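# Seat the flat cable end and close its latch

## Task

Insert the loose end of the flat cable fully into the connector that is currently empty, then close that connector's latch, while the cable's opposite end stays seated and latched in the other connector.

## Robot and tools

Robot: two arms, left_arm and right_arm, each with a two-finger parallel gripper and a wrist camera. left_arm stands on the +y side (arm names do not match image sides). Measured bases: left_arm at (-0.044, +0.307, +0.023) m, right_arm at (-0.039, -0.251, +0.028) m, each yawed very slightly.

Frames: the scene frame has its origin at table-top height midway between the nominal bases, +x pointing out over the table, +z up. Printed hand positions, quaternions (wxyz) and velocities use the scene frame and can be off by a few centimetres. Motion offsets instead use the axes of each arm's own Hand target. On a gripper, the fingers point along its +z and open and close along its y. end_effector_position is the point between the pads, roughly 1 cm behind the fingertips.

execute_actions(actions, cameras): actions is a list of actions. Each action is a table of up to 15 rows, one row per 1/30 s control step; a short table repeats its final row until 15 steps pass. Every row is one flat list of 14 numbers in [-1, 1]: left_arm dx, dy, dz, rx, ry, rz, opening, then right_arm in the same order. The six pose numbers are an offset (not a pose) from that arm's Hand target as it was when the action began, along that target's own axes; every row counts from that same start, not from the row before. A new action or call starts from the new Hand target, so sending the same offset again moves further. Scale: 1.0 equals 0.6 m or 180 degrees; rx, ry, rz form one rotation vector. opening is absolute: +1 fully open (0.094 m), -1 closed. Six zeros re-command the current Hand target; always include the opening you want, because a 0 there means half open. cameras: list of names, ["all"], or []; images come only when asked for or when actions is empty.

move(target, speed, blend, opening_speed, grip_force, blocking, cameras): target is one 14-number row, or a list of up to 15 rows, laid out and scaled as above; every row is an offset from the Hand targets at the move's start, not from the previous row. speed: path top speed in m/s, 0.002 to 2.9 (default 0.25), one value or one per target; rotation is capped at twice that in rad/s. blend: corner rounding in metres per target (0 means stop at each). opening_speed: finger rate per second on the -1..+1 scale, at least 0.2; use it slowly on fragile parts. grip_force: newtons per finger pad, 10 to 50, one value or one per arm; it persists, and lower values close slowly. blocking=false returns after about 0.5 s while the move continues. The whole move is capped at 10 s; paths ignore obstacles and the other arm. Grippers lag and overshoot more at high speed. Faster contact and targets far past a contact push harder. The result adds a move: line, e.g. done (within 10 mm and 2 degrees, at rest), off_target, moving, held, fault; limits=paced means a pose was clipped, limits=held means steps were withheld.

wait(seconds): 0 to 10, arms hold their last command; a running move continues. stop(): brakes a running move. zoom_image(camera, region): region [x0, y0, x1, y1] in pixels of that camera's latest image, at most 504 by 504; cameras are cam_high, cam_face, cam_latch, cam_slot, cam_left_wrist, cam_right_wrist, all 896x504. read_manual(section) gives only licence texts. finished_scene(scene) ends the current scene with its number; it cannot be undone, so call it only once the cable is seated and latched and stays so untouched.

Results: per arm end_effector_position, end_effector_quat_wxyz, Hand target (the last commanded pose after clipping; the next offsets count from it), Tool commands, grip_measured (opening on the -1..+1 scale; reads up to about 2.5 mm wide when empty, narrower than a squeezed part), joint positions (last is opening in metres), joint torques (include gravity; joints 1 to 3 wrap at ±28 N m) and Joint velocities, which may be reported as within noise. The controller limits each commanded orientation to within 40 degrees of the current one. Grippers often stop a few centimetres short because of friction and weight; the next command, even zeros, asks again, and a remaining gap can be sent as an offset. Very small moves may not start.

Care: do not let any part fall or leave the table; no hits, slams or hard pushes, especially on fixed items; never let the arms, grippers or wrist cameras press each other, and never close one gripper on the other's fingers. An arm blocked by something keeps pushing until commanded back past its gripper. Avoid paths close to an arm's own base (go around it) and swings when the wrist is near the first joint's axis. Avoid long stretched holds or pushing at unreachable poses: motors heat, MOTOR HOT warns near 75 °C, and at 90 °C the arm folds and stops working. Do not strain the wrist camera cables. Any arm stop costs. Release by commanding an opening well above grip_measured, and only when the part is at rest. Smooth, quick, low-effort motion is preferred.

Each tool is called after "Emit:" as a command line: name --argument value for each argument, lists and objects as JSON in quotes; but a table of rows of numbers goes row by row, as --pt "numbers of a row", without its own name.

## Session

Emit:
execute_actions --actions '[]'

Emit:
zoom_image --camera "cam_slot" --region '[300, 150, 720, 490]'

Emit:
zoom_image --camera "cam_latch" --region '[290, 200, 540, 420]'

Scene clock: 0.00 s.
left_arm: end_effector_position=(+0.2255, +0.1910, +0.4409) grip_measured=+1.000 end_effector_quat_wxyz=(+0.727, +0.152, +0.662, -0.097) | right_arm: end_effector_position=(+0.2401, -0.1383, +0.3887) grip_measured=+1.000 end_effector_quat_wxyz=(+0.572, -0.009, +0.764, +0.298)
Joint positions: left_arm=[-0.463 0.695 0.91 -0.139 -0.136 0.104 0.094] | right_arm=[0.201 0.752 0.939 -0.363 -0.264 0.422 0.094]
Joint velocities: within noise
Joint torques (N m): no reading
Heat: left arm: 29 °C; right arm: 30 °C.
Hand target: left_arm +0.2224, +0.1927, +0.4506; +0.736, +0.149, +0.653, -0.100 | right_arm +0.2381, -0.1387, +0.3952; +0.578, -0.012, +0.759, +0.298
Tool commands: left_gripper/opening=+1.0 right_gripper/opening=+1.0
camera_calibration:
cam_slot: T_world_to_cam=[[-0.724613, 0.68855, 0.0288813, 0.119905], [0.417239, 0.471675, -0.776811, -0.0475106], [-0.548496, -0.550837, -0.629072, 0.340394], [0, 0, 0, 1]] pos_world=[0.293413, 0.127351, 0.173763]
cam_left_wrist: T_world_to_cam=[[-0.348559, -0.930689, -0.111015, 0.304817], [-0.280398, 0.21656, -0.935136, 0.47334], [0.894362, -0.294821, -0.336447, 0.0969265], [0, 0, 0, 1]] pos_world=[0.152283, 0.20976, 0.509087]
cam_right_wrist: T_world_to_cam=[[0.365556, -0.839393, -0.40223, -0.0515183], [-0.682631, 0.0520021, -0.728911, 0.490187], [0.632759, 0.541032, -0.553986, 0.22925], [0, 0, 0, 1]] pos_world=[0.20839, -0.192766, 0.463581]

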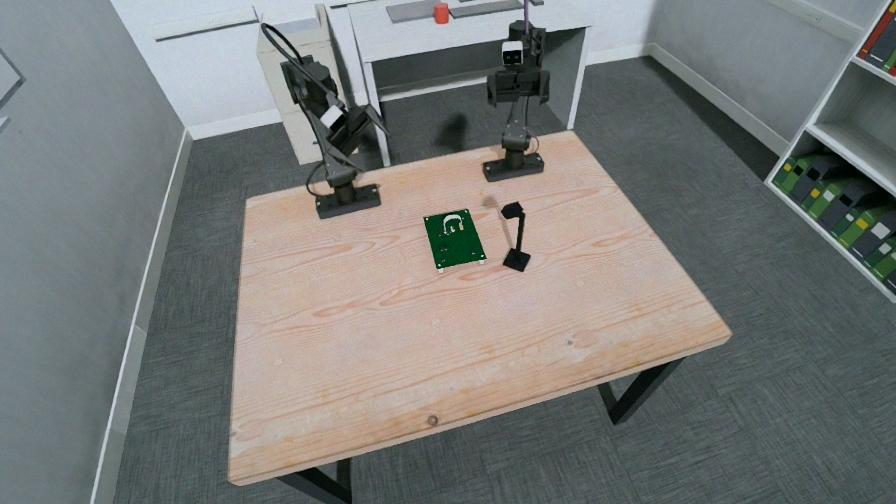

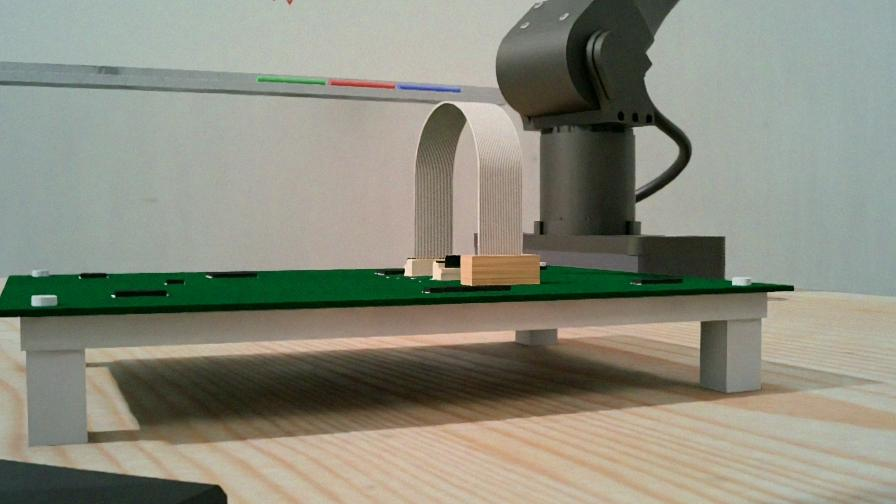

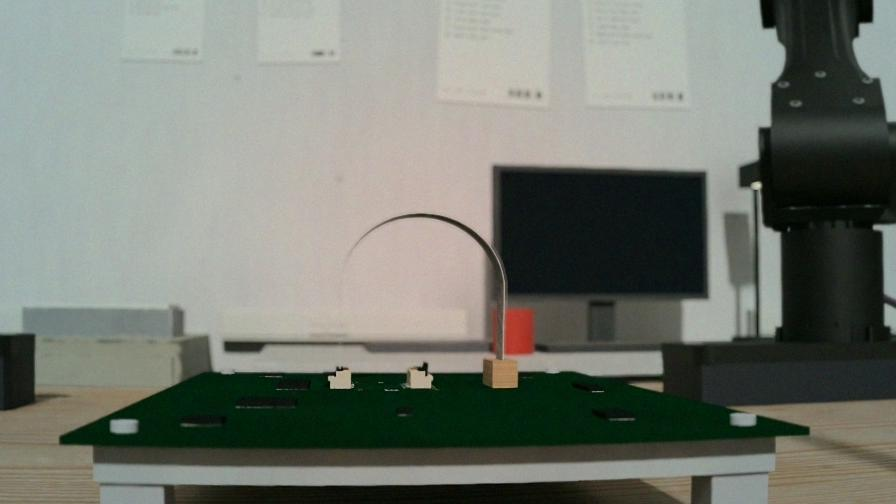

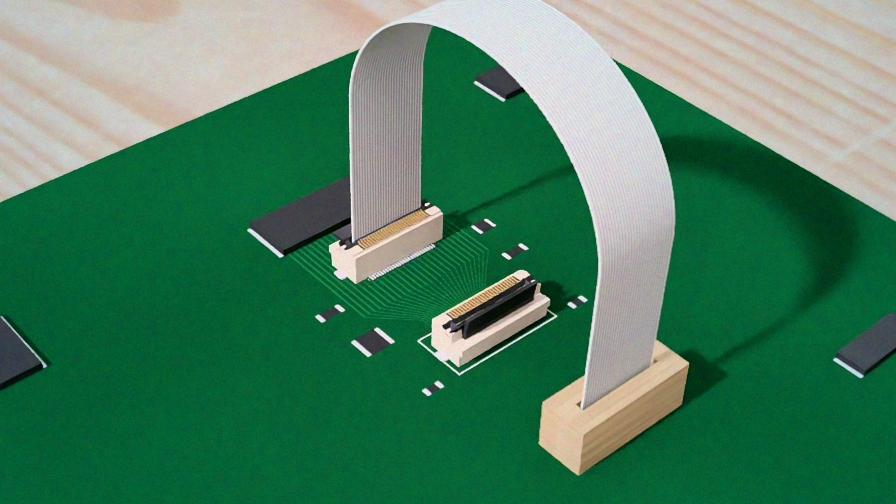

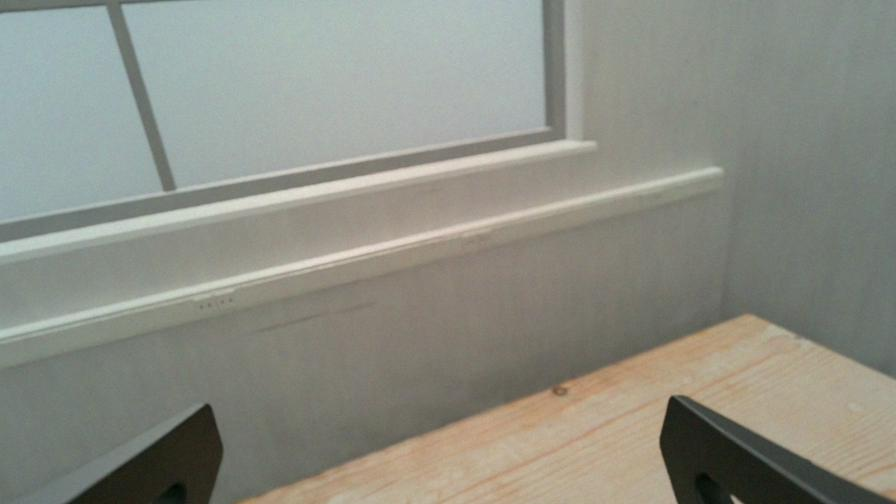

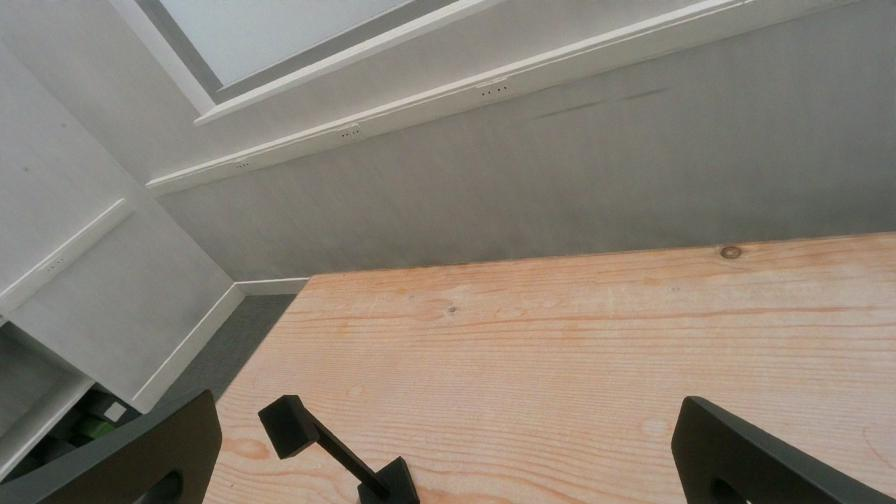

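Scaled by 1.200 from the camera's 896x504 image, which has a finer 1280x720 frame.

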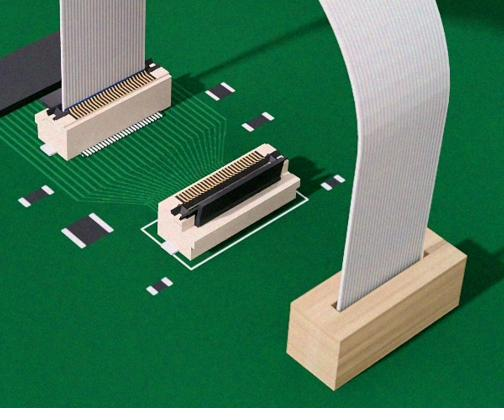

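Scaled by 2.016 from the camera's 896x504 image, which has a finer 1280x720 frame.

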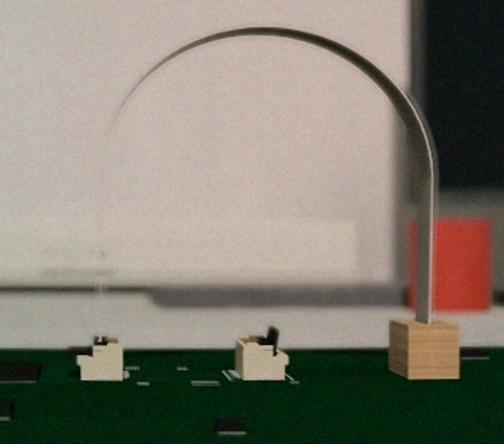

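Emit:
move --target '[0.5281, -0.3293, -0.1371, -0.0928, 0.2025, -0.0490, -0.55, 0, 0, 0, 0, 0, 0, 1]' --cameras '["cam_latch", "cam_left_wrist", "cam_face"]'

Scene clock: 7.70 s.
left_arm: end_effector_position=(+0.1176, +0.0593, +0.1029) grip_measured=-0.547 end_effector_quat_wxyz=(+0.491, +0.024, +0.871, -0.002) | right_arm: end_effector_position=(+0.2401, -0.1383, +0.3887) grip_measured=+1.000 end_effector_quat_wxyz=(+0.572, -0.009, +0.764, +0.298)
Joint positions: left_arm=[-1.515 1.599 0.772 -0.655 -1.025 -1.443 0.021] | right_arm=[0.201 0.752 0.939 -0.363 -0.264 0.422 0.094]
Joint torques (N m): left_arm=[-0.25 -4.52 9.18 0.19 -0.65 -0.13] | right_arm=[-0.1 -0.51 8.83 1.77 -0.06 -0.04]
Heat: left arm: 29 °C; right arm: 31 °C.
Hand target: left_arm +0.1185, +0.0516, +0.1107; +0.499, +0.016, +0.866, -0.009 | right_arm +0.2381, -0.1387, +0.3952; +0.578, -0.012, +0.759, +0.298
Off the commanded pose: left_arm 0.011 m, 2 deg | right_arm 0.007 m, 1 deg.
move: off_target (left_arm)
camera_calibration:
cam_left_wrist: T_world_to_cam=[[-0.0580912, -0.99782, -0.0313305, 0.0686723], [-0.81938, 0.065584, -0.569487, 0.190272], [0.5703, -0.00741063, -0.821403, 0.111963], [0, 0, 0, 1]] pos_world=[0.0960421, 0.0568734, 0.202475]
Images, in order (width x height): cam_face 896x504, cam_latch 896x504, cam_left_wrist 896x504.

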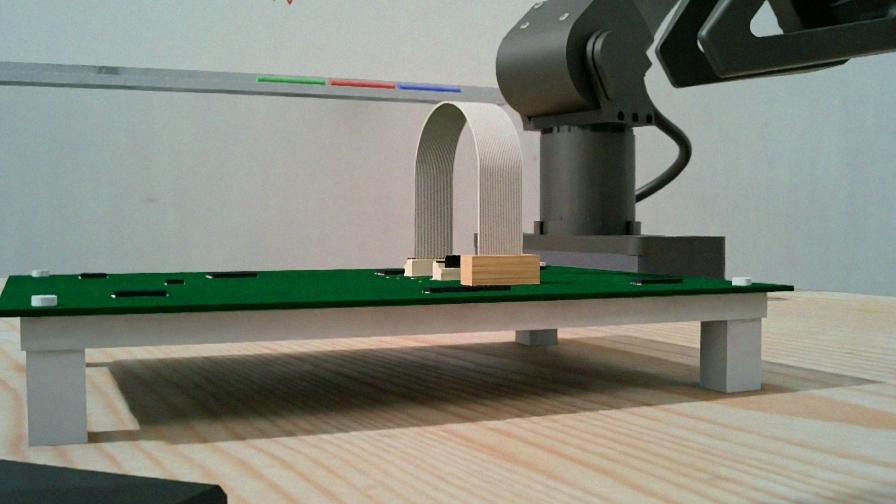

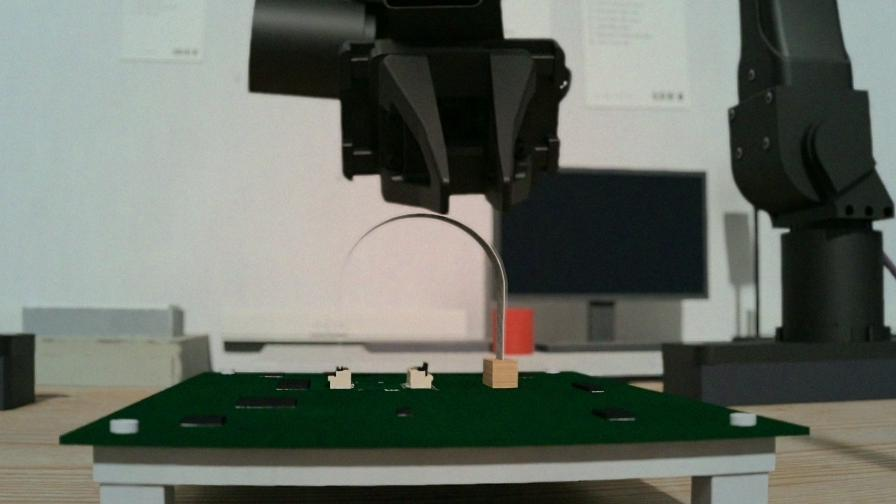

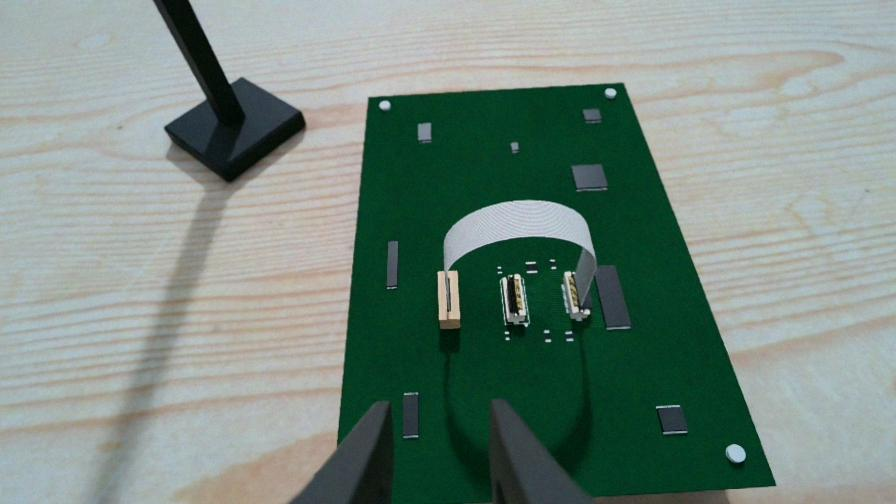

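Emit:
zoom_image --camera "cam_left_wrist" --region '[420, 190, 640, 350]'

Emit:
zoom_image --camera "cam_latch" --region '[330, 340, 530, 400]'

Emit:
zoom_image --camera "cam_latch" --region '[400, 350, 440, 395]'

Emit:
zoom_image --camera "cam_latch" --region '[325, 350, 365, 395]'

Emit:
zoom_image --camera "cam_face" --region '[400, 210, 550, 290]'

Scaled by 2.291 from the camera's 896x504 image, which has a finer 1280x720 frame.

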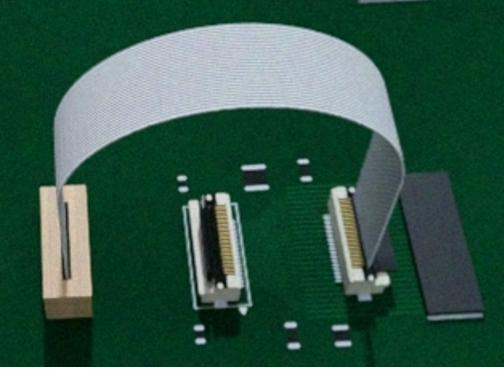

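Scaled by 2.520 from the camera's 896x504 image, which has a finer 1280x720 frame.

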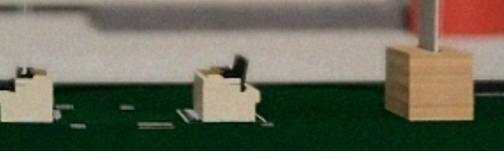

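Scaled by 11.200 from the camera's 896x504 image, which has a finer 1280x720 frame.

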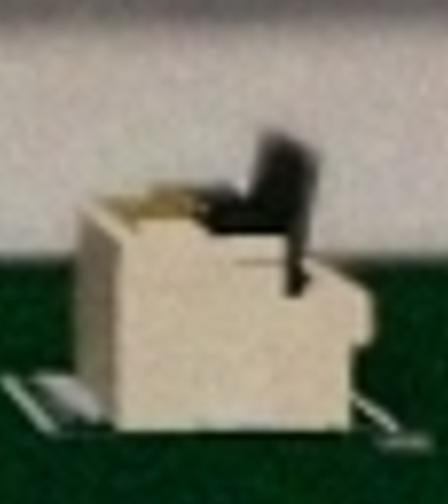

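Scaled by 11.200 from the camera's 896x504 image, which has a finer 1280x720 frame.

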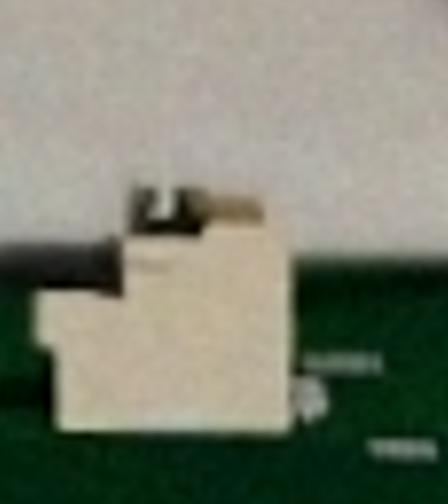

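Scaled by 3.360 from the camera's 896x504 image, which has a finer 1280x720 frame.

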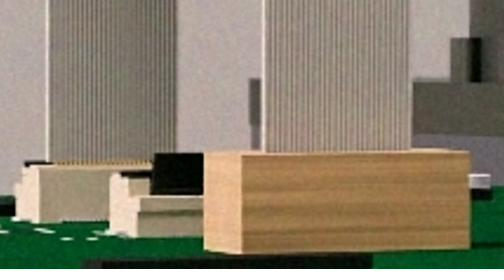

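Emit:
move --target '[0.0594, -0.0009, 0.0487, 0, 0, 0, -0.55, 0, 0, 0, 0, 0, 0, 1]' --speed 0.1

Scene clock: 15.87 s.
left_arm: end_effector_position=(+0.1229, +0.0472, +0.0653) grip_measured=-0.547 end_effector_quat_wxyz=(+0.491, +0.015, +0.871, -0.014) | right_arm: end_effector_position=(+0.2401, -0.1383, +0.3887) grip_measured=+1.000 end_effector_quat_wxyz=(+0.572, -0.009, +0.764, +0.298)
Joint positions: left_arm=[-1.494 1.726 0.722 -0.417 -1.02 -1.407 0.021] | right_arm=[0.201 0.752 0.939 -0.363 -0.264 0.422 0.094]
Joint torques (N m): left_arm=[0.38 -5.5 4.4 0.57 -0.67 0.07] | right_arm=[-0.1 -0.47 8.83 1.76 -0.05 -0.04]
Heat: left arm: 29 °C; right arm: 32 °C.
Hand target: left_arm +0.1259, +0.0508, +0.0653; +0.499, +0.016, +0.866, -0.009 | right_arm +0.2381, -0.1387, +0.3952; +0.578, -0.012, +0.759, +0.298
Off the commanded pose: left_arm 0.005 m, 1 deg | right_arm 0.007 m, 1 deg.
move: done

Emit:
move --target '[0.0123, 0.0194, 0.0053, -0.0060, 0.0010, 0.0025, -0.55, 0, 0, 0, 0, 0, 0, 1]' --speed 0.05 --cameras '["cam_latch", "cam_left_wrist"]'

Emit:
zoom_image --camera "cam_latch" --region '[400, 230, 560, 400]'

Scene clock: 19.53 s.
left_arm: end_effector_position=(+0.1224, +0.0587, +0.0582) grip_measured=-0.547 end_effector_quat_wxyz=(+0.490, +0.021, +0.871, -0.002) | right_arm: end_effector_position=(+0.2401, -0.1383, +0.3887) grip_measured=+1.000 end_effector_quat_wxyz=(+0.572, -0.009, +0.764, +0.298)
Joint positions: left_arm=[-1.494 1.726 0.687 -0.413 -1.02 -1.412 0.021] | right_arm=[0.201 0.752 0.939 -0.363 -0.264 0.422 0.094]
Joint torques (N m): left_arm=[0.38 -4.93 4.26 0.51 -0.67 -0.11] | right_arm=[-0.09 -0.51 8.81 1.76 -0.04 -0.03]
Heat: left arm: 29 °C; right arm: 32 °C.
Hand target: left_arm +0.1254, +0.0624, +0.0573; +0.498, +0.015, +0.867, +0.001 | right_arm +0.2381, -0.1387, +0.3952; +0.578, -0.012, +0.759, +0.298
Off the commanded pose: left_arm 0.005 m, 1 deg | right_arm 0.007 m, 1 deg.
move: done
camera_calibration:
cam_left_wrist: T_world_to_cam=[[-0.054016, -0.998126, -0.0287469, 0.066473], [-0.821682, 0.0607886, -0.566695, 0.169228], [0.567381, -0.00698982, -0.823426, 0.072952], [0, 0, 0, 1]] pos_world=[0.101251, 0.0565712, 0.157882]
Images, in order (width x height): cam_latch 896x504, cam_left_wrist 896x504.

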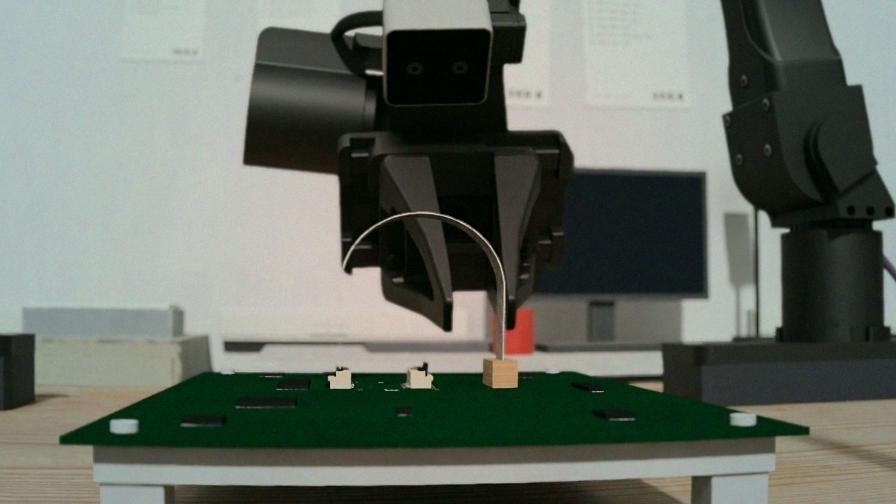

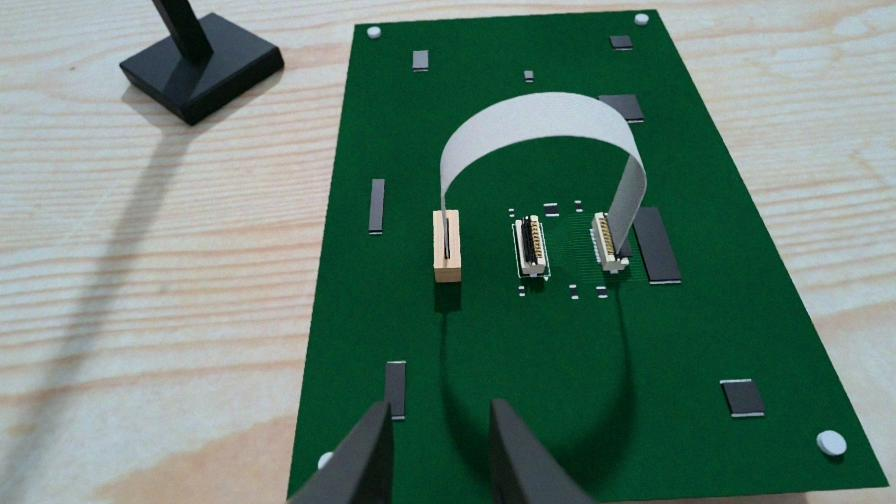

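Scaled by 2.965 from the camera's 896x504 image, which has a finer 1280x720 frame.

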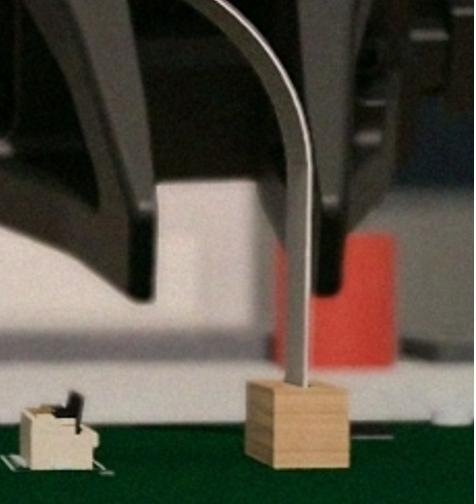

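Emit:
move --target '[-0.0259, -0.0090, 0.0484, 0.0048, -0.0007, -0.0082, -0.55, 0, 0, 0, 0, 0, 0, 1]' --speed 0.05

Scene clock: 23.67 s.
left_arm: end_effector_position=(+0.1561, +0.0528, +0.0555) grip_measured=-0.547 end_effector_quat_wxyz=(+0.492, +0.008, +0.870, -0.015) | right_arm: end_effector_position=(+0.2401, -0.1383, +0.3887) grip_measured=+1.000 end_effector_quat_wxyz=(+0.572, -0.009, +0.764, +0.298)
Joint positions: left_arm=[-1.363 1.726 0.645 -0.145 -0.992 -1.189 0.021] | right_arm=[0.201 0.752 0.939 -0.363 -0.264 0.422 0.094]
Joint torques (N m): left_arm=[0.28 -5.67 4.33 0.88 -0.59 0.05] | right_arm=[-0.1 -0.49 8.83 1.76 -0.06 -0.04]
Heat: left arm: 29 °C; right arm: 32 °C.
Hand target: left_arm +0.1581, +0.0562, +0.0560; +0.499, +0.008, +0.867, -0.012 | right_arm +0.2381, -0.1387, +0.3952; +0.578, -0.012, +0.759, +0.298
Off the commanded pose: left_arm 0.004 m, 1 deg | right_arm 0.007 m, 1 deg.
move: done

Emit:
move --target '[-0.0234, 0.0069, 0.0401, -0.0032, 0.0002, 0.0055, -0.55, 0, 0, 0, 0, 0, 0, 1]' --speed 0.05 --cameras '["cam_latch", "cam_slot", "cam_left_wrist", "cam_face"]'

Emit:
zoom_image --camera "cam_latch" --region '[400, 230, 560, 400]'

Emit:
zoom_image --camera "cam_slot" --region '[400, 120, 720, 490]'

Scene clock: 26.00 s.
left_arm: end_effector_position=(+0.1847, +0.0561, +0.0563) grip_measured=-0.547 end_effector_quat_wxyz=(+0.493, +0.013, +0.870, -0.007) | right_arm: end_effector_position=(+0.2401, -0.1383, +0.3887) grip_measured=+1.000 end_effector_quat_wxyz=(+0.572, -0.009, +0.764, +0.298)
Joint positions: left_arm=[-1.253 1.726 0.625 0.01 -0.955 -1.004 0.021] | right_arm=[0.201 0.752 0.939 -0.363 -0.264 0.422 0.094]
Joint torques (N m): left_arm=[0.29 -5.65 4.45 1.11 -0.54 0.08] | right_arm=[-0.1 -0.49 8.8 1.77 -0.05 -0.04]
Heat: left arm: 29 °C; right arm: 33 °C.
Hand target: left_arm +0.1861, +0.0597, +0.0560; +0.499, +0.012, +0.867, -0.004 | right_arm +0.2381, -0.1387, +0.3952; +0.578, -0.012, +0.759, +0.298
Off the commanded pose: left_arm 0.004 m, 1 deg | right_arm 0.007 m, 1 deg.
move: done
camera_calibration:
cam_slot: T_world_to_cam=[[-0.724613, 0.68855, 0.0288813, 0.119905], [0.417239, 0.471675, -0.776811, -0.0475106], [-0.548496, -0.550837, -0.629072, 0.340394], [0, 0, 0, 1]] pos_world=[0.293413, 0.127351, 0.173763]
cam_left_wrist: T_world_to_cam=[[-0.045758, -0.998889, -0.0112977, 0.0646476], [-0.817785, 0.0439521, -0.573844, 0.220079], [0.573703, -0.0170188, -0.818887, 0.035221], [0, 0, 0, 1]] pos_world=[0.162729, 0.0555022, 0.155863]
Images, in order (width x height): cam_face 896x504, cam_latch 896x504, cam_slot 896x504, cam_left_wrist 896x504.

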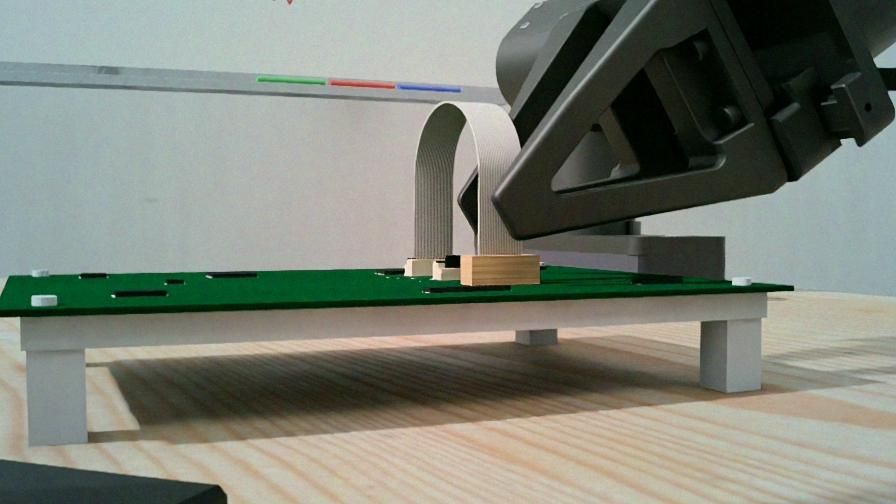

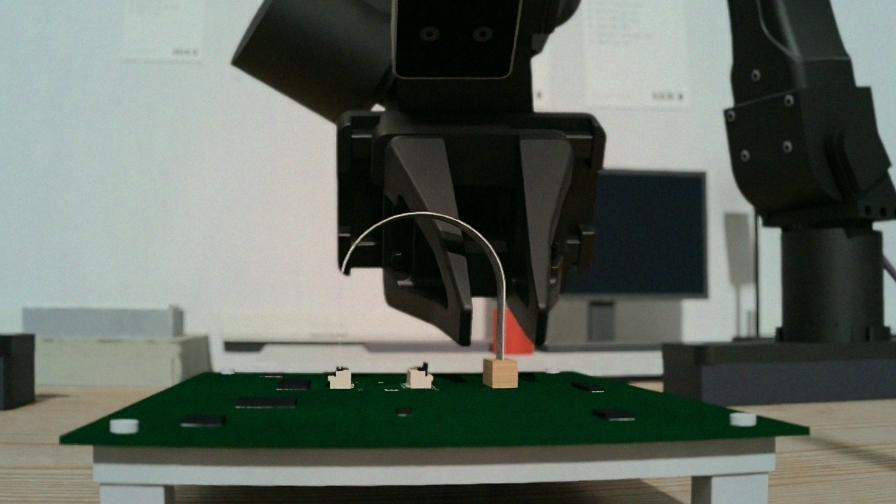

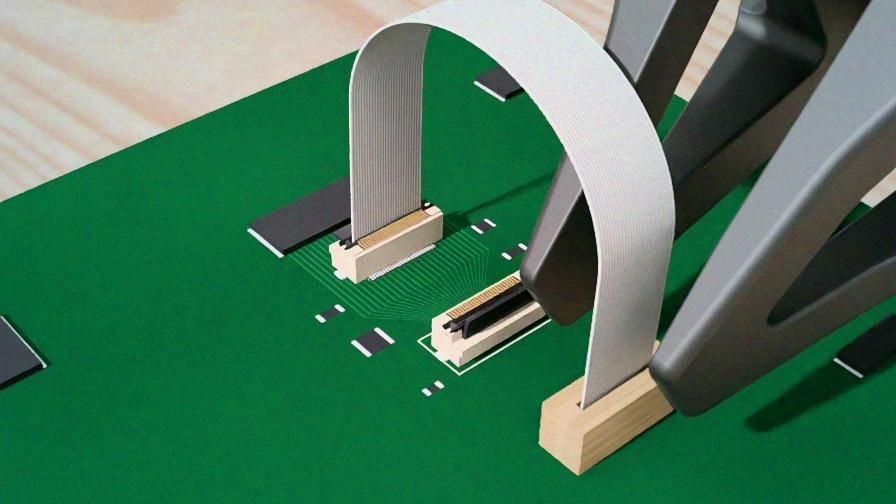

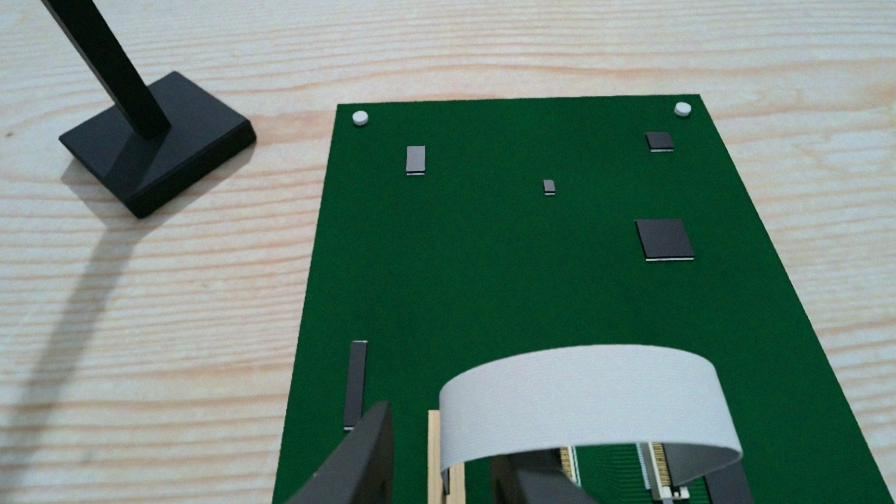

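Scaled by 2.965 from the camera's 896x504 image, which has a finer 1280x720 frame.

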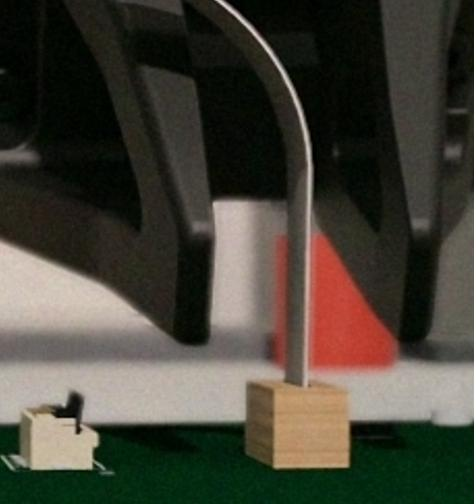

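Scaled by 1.362 from the camera's 896x504 image, which has a finer 1280x720 frame.

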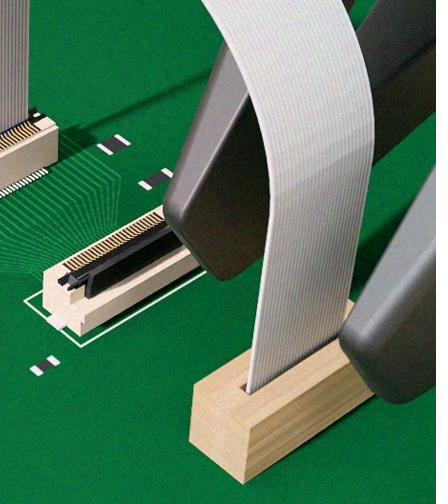

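Emit:
move --pt "0.0029 -0.0003 0.0017 -0.0004 0.0002 0.0007 -0.55 0 0 0 0 0 0 1" --pt "0.0029 -0.0003 0.0017 -0.0004 0.0002 0.0007 -1 0 0 0 0 0 0 1" --speed 0.02 --grip_force 30 --opening_speed 0.4 --cameras '["cam_latch", "cam_slot", "cam_face"]'

Emit:
zoom_image --camera "cam_latch" --region '[400, 230, 560, 400]'

Emit:
zoom_image --camera "cam_slot" --region '[400, 120, 720, 490]'

Emit:
zoom_image --camera "cam_face" --region '[400, 90, 600, 310]'

Scene clock: 30.60 s.
left_arm: end_effector_position=(+0.1850, +0.0549, +0.0569) grip_measured=-0.980 end_effector_quat_wxyz=(+0.494, +0.012, +0.869, -0.010) | right_arm: end_effector_position=(+0.2401, -0.1383, +0.3887) grip_measured=+1.000 end_effector_quat_wxyz=(+0.572, -0.009, +0.764, +0.298)
Joint positions: left_arm=[-1.253 1.726 0.625 0.017 -0.955 -1.003 0.001] | right_arm=[0.201 0.752 0.939 -0.363 -0.264 0.422 0.094]
Joint torques (N m): left_arm=[0.24 -5.01 4.41 1.12 -0.54 0.03] | right_arm=[-0.1 -0.47 8.8 1.76 -0.06 -0.03]
Heat: left arm: 29 °C; right arm: 33 °C.
Hand target: left_arm +0.1861, +0.0595, +0.0540; +0.498, +0.013, +0.867, -0.002 | right_arm +0.2381, -0.1387, +0.3952; +0.578, -0.012, +0.759, +0.298
Off the commanded pose: left_arm 0.006 m, 1 deg | right_arm 0.007 m, 1 deg.
grip_force (N): 30, 30
move: done
camera_calibration:
cam_slot: T_world_to_cam=[[-0.724613, 0.68855, 0.0288813, 0.119905], [0.417239, 0.471675, -0.776811, -0.0475106], [-0.548496, -0.550837, -0.629072, 0.340394], [0, 0, 0, 1]] pos_world=[0.293413, 0.127351, 0.173763]
Images, in order (width x height): cam_face 896x504, cam_latch 896x504, cam_slot 896x504.

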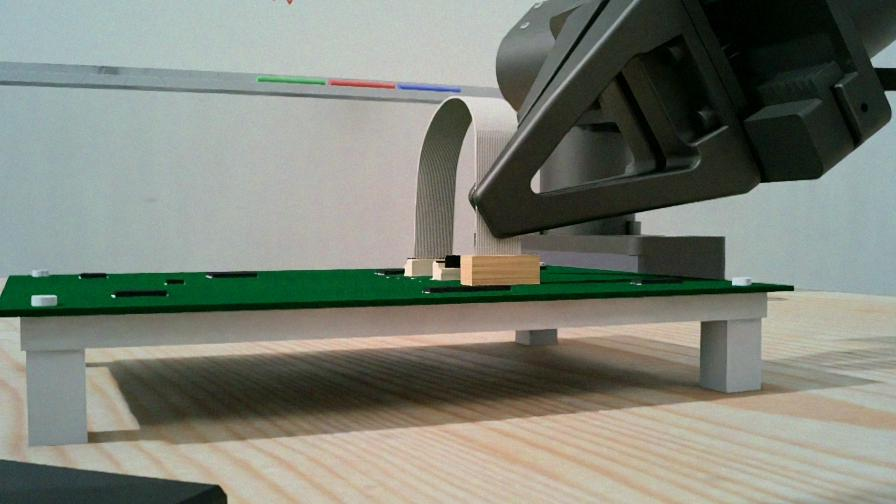

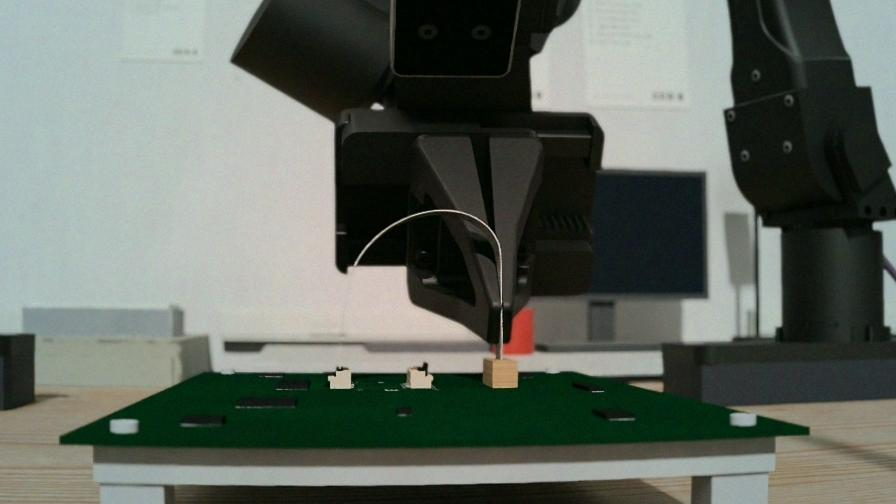

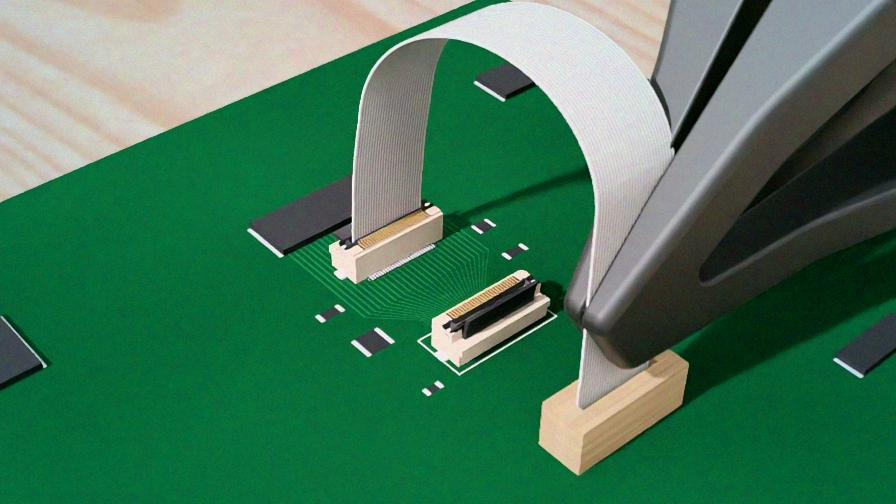

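Scaled by 2.965 from the camera's 896x504 image, which has a finer 1280x720 frame.

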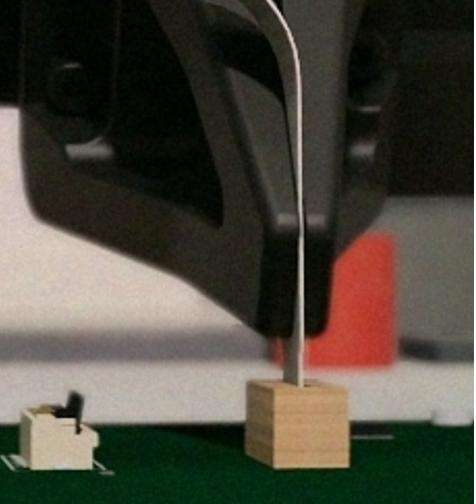

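Scaled by 1.362 from the camera's 896x504 image, which has a finer 1280x720 frame.

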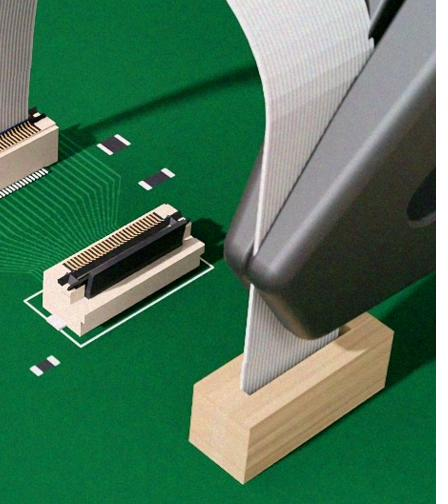

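Scaled by 2.291 from the camera's 896x504 image, which has a finer 1280x720 frame.

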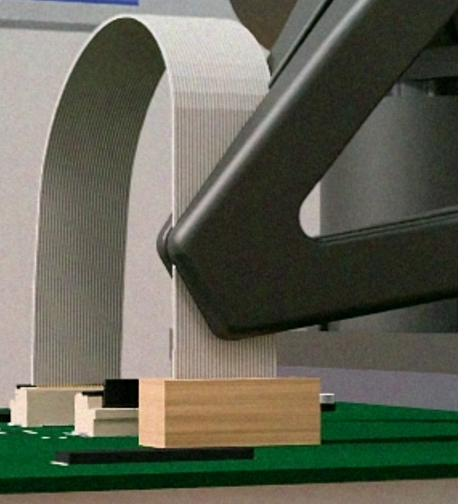

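Emit:
move --pt "0.0027 0.0007 0.0014 -0.0009 0.0005 0.0016 -0.8 0 0 0 0 0 0 1" --pt "0.0027 0.0007 0.0014 -0.0009 0.0005 0.0016 -1 0 0 0 0 0 0 1" --speed 0.02 --opening_speed 0.4 --cameras '["cam_latch", "cam_slot"]'

Emit:
zoom_image --camera "cam_latch" --region '[400, 230, 560, 400]'

Emit:
zoom_image --camera "cam_slot" --region '[400, 120, 720, 490]'

Scene clock: 34.60 s.
left_arm: end_effector_position=(+0.1848, +0.0553, +0.0547) grip_measured=-0.980 end_effector_quat_wxyz=(+0.493, +0.014, +0.870, -0.008) | right_arm: end_effector_position=(+0.2401, -0.1383, +0.3887) grip_measured=+1.000 end_effector_quat_wxyz=(+0.572, -0.009, +0.764, +0.298)
Joint positions: left_arm=[-1.253 1.734 0.625 0.019 -0.954 -1.002 0.001] | right_arm=[0.201 0.752 0.939 -0.363 -0.264 0.422 0.094]
Joint torques (N m): left_arm=[0.21 -5.15 4.34 1.11 -0.54 0.05] | right_arm=[-0.08 -0.46 8.81 1.76 -0.06 -0.04]
Heat: left arm: 29 °C; right arm: 33 °C.
Hand target: left_arm +0.1860, +0.0599, +0.0521; +0.498, +0.015, +0.867, +0.000 | right_arm +0.2381, -0.1387, +0.3952; +0.578, -0.012, +0.759, +0.298
Off the commanded pose: left_arm 0.005 m, 1 deg | right_arm 0.007 m, 1 deg.
grip_force (N): 30, 30
move: done
camera_calibration:
cam_slot: T_world_to_cam=[[-0.724613, 0.68855, 0.0288813, 0.119905], [0.417239, 0.471675, -0.776811, -0.0475106], [-0.548496, -0.550837, -0.629072, 0.340394], [0, 0, 0, 1]] pos_world=[0.293413, 0.127351, 0.173763]
Images, in order (width x height): cam_latch 896x504, cam_slot 896x504.

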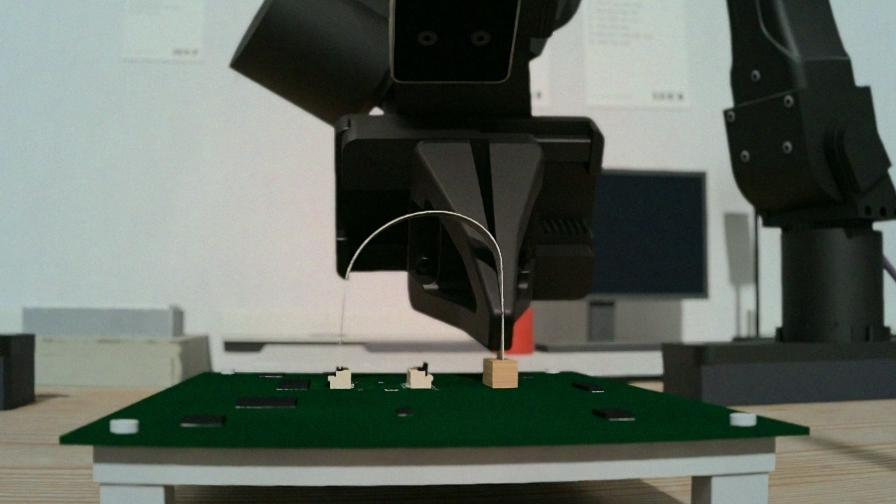

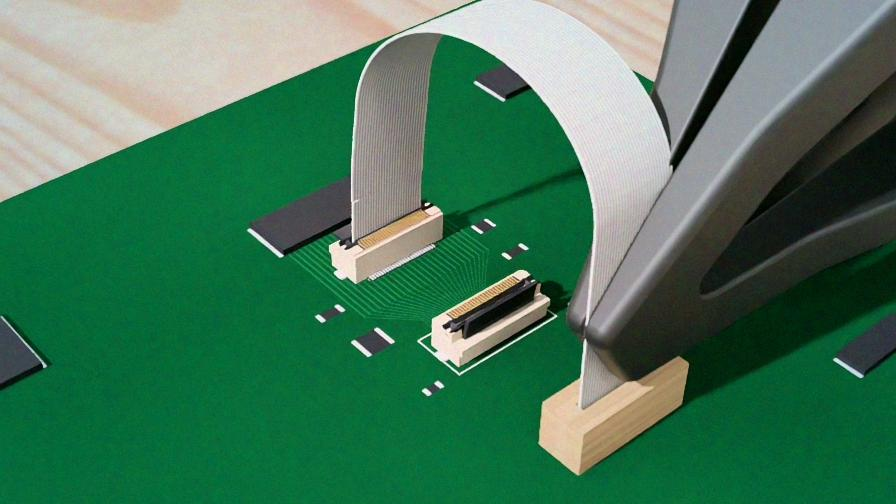

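Scaled by 2.965 from the camera's 896x504 image, which has a finer 1280x720 frame.

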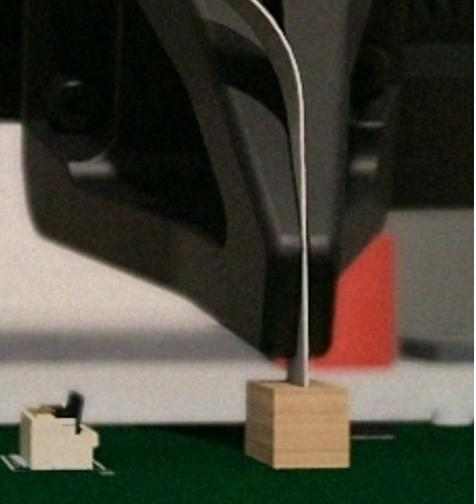

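Scaled by 1.362 from the camera's 896x504 image, which has a finer 1280x720 frame.

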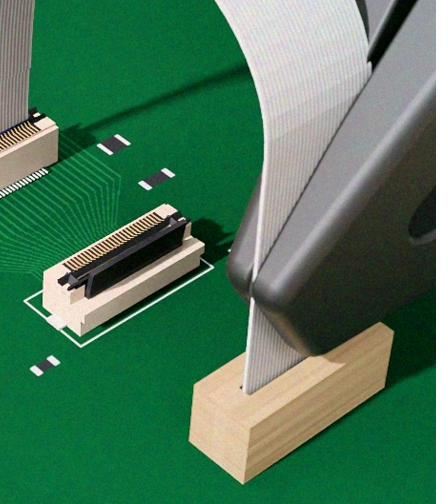

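Emit:
move --target '[-0.0383, 0.0023, -0.0230, 0.0064, -0.0041, -0.0110, -1, 0, 0, 0, 0, 0, 0, 1]' --speed 0.04 --cameras '["cam_latch", "cam_slot"]'

Emit:
zoom_image --camera "cam_latch" --region '[400, 230, 560, 400]'

Emit:
zoom_image --camera "cam_slot" --region '[400, 120, 720, 490]'

Scene clock: 41.33 s.
left_arm: end_effector_position=(+0.1842, +0.0569, +0.0713) grip_measured=-0.981 end_effector_quat_wxyz=(+0.496, +0.009, +0.868, -0.017) | right_arm: end_effector_position=(+0.2401, -0.1383, +0.3887) grip_measured=+1.000 end_effector_quat_wxyz=(+0.572, -0.009, +0.764, +0.298)
Joint positions: left_arm=[-1.253 1.662 0.625 -0.03 -0.953 -1.001 0.001] | right_arm=[0.201 0.752 0.939 -0.363 -0.264 0.422 0.094]
Joint torques (N m): left_arm=[0.28 -7.72 5.14 0.86 -0.54 0.05] | right_arm=[-0.12 -0.53 8.81 1.76 -0.06 -0.04]
Heat: left arm: 29 °C; right arm: 33 °C.
Hand target: left_arm +0.1857, +0.0609, +0.0789; +0.503, +0.005, +0.864, -0.017 | right_arm +0.2381, -0.1387, +0.3952; +0.578, -0.012, +0.759, +0.298
Off the commanded pose: left_arm 0.009 m, 1 deg | right_arm 0.007 m, 1 deg.
grip_force (N): 30, 30
move: done
camera_calibration:
cam_slot: T_world_to_cam=[[-0.724613, 0.68855, 0.0288813, 0.119905], [0.417239, 0.471675, -0.776811, -0.0475106], [-0.548496, -0.550837, -0.629072, 0.340394], [0, 0, 0, 1]] pos_world=[0.293413, 0.127351, 0.173763]
Images, in order (width x height): cam_latch 896x504, cam_slot 896x504.

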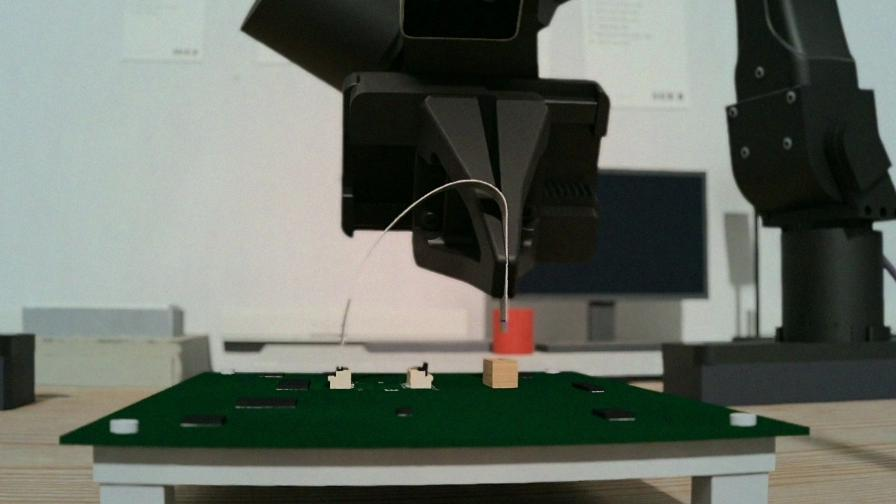

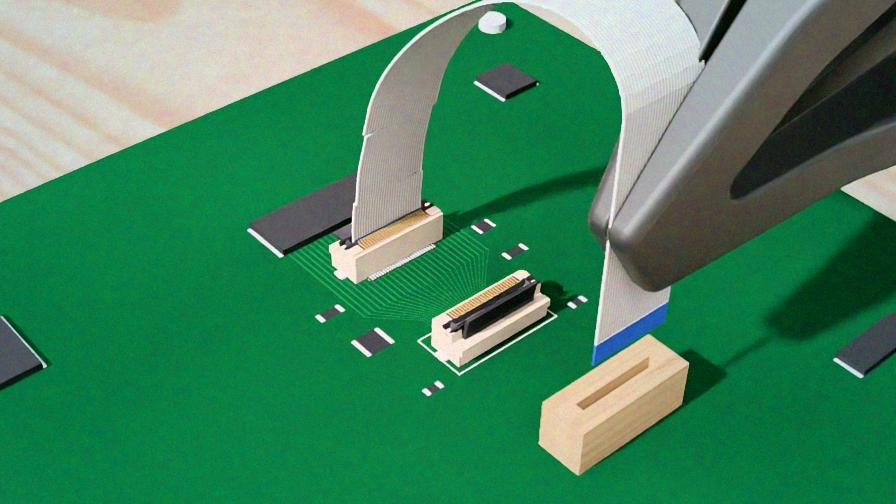

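Scaled by 2.965 from the camera's 896x504 image, which has a finer 1280x720 frame.

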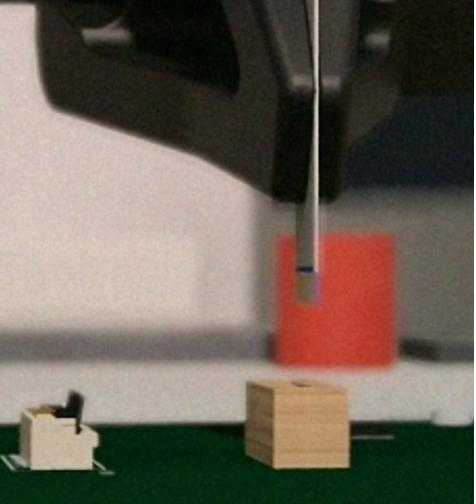

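Scaled by 1.362 from the camera's 896x504 image, which has a finer 1280x720 frame.

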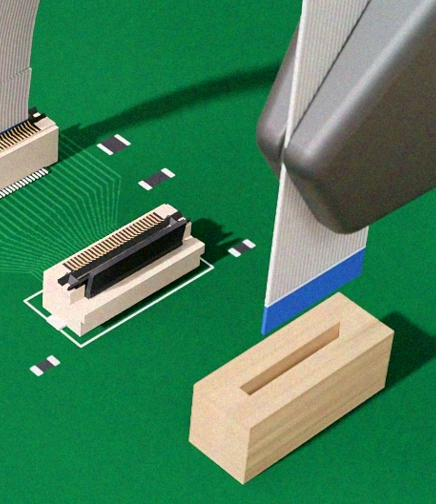

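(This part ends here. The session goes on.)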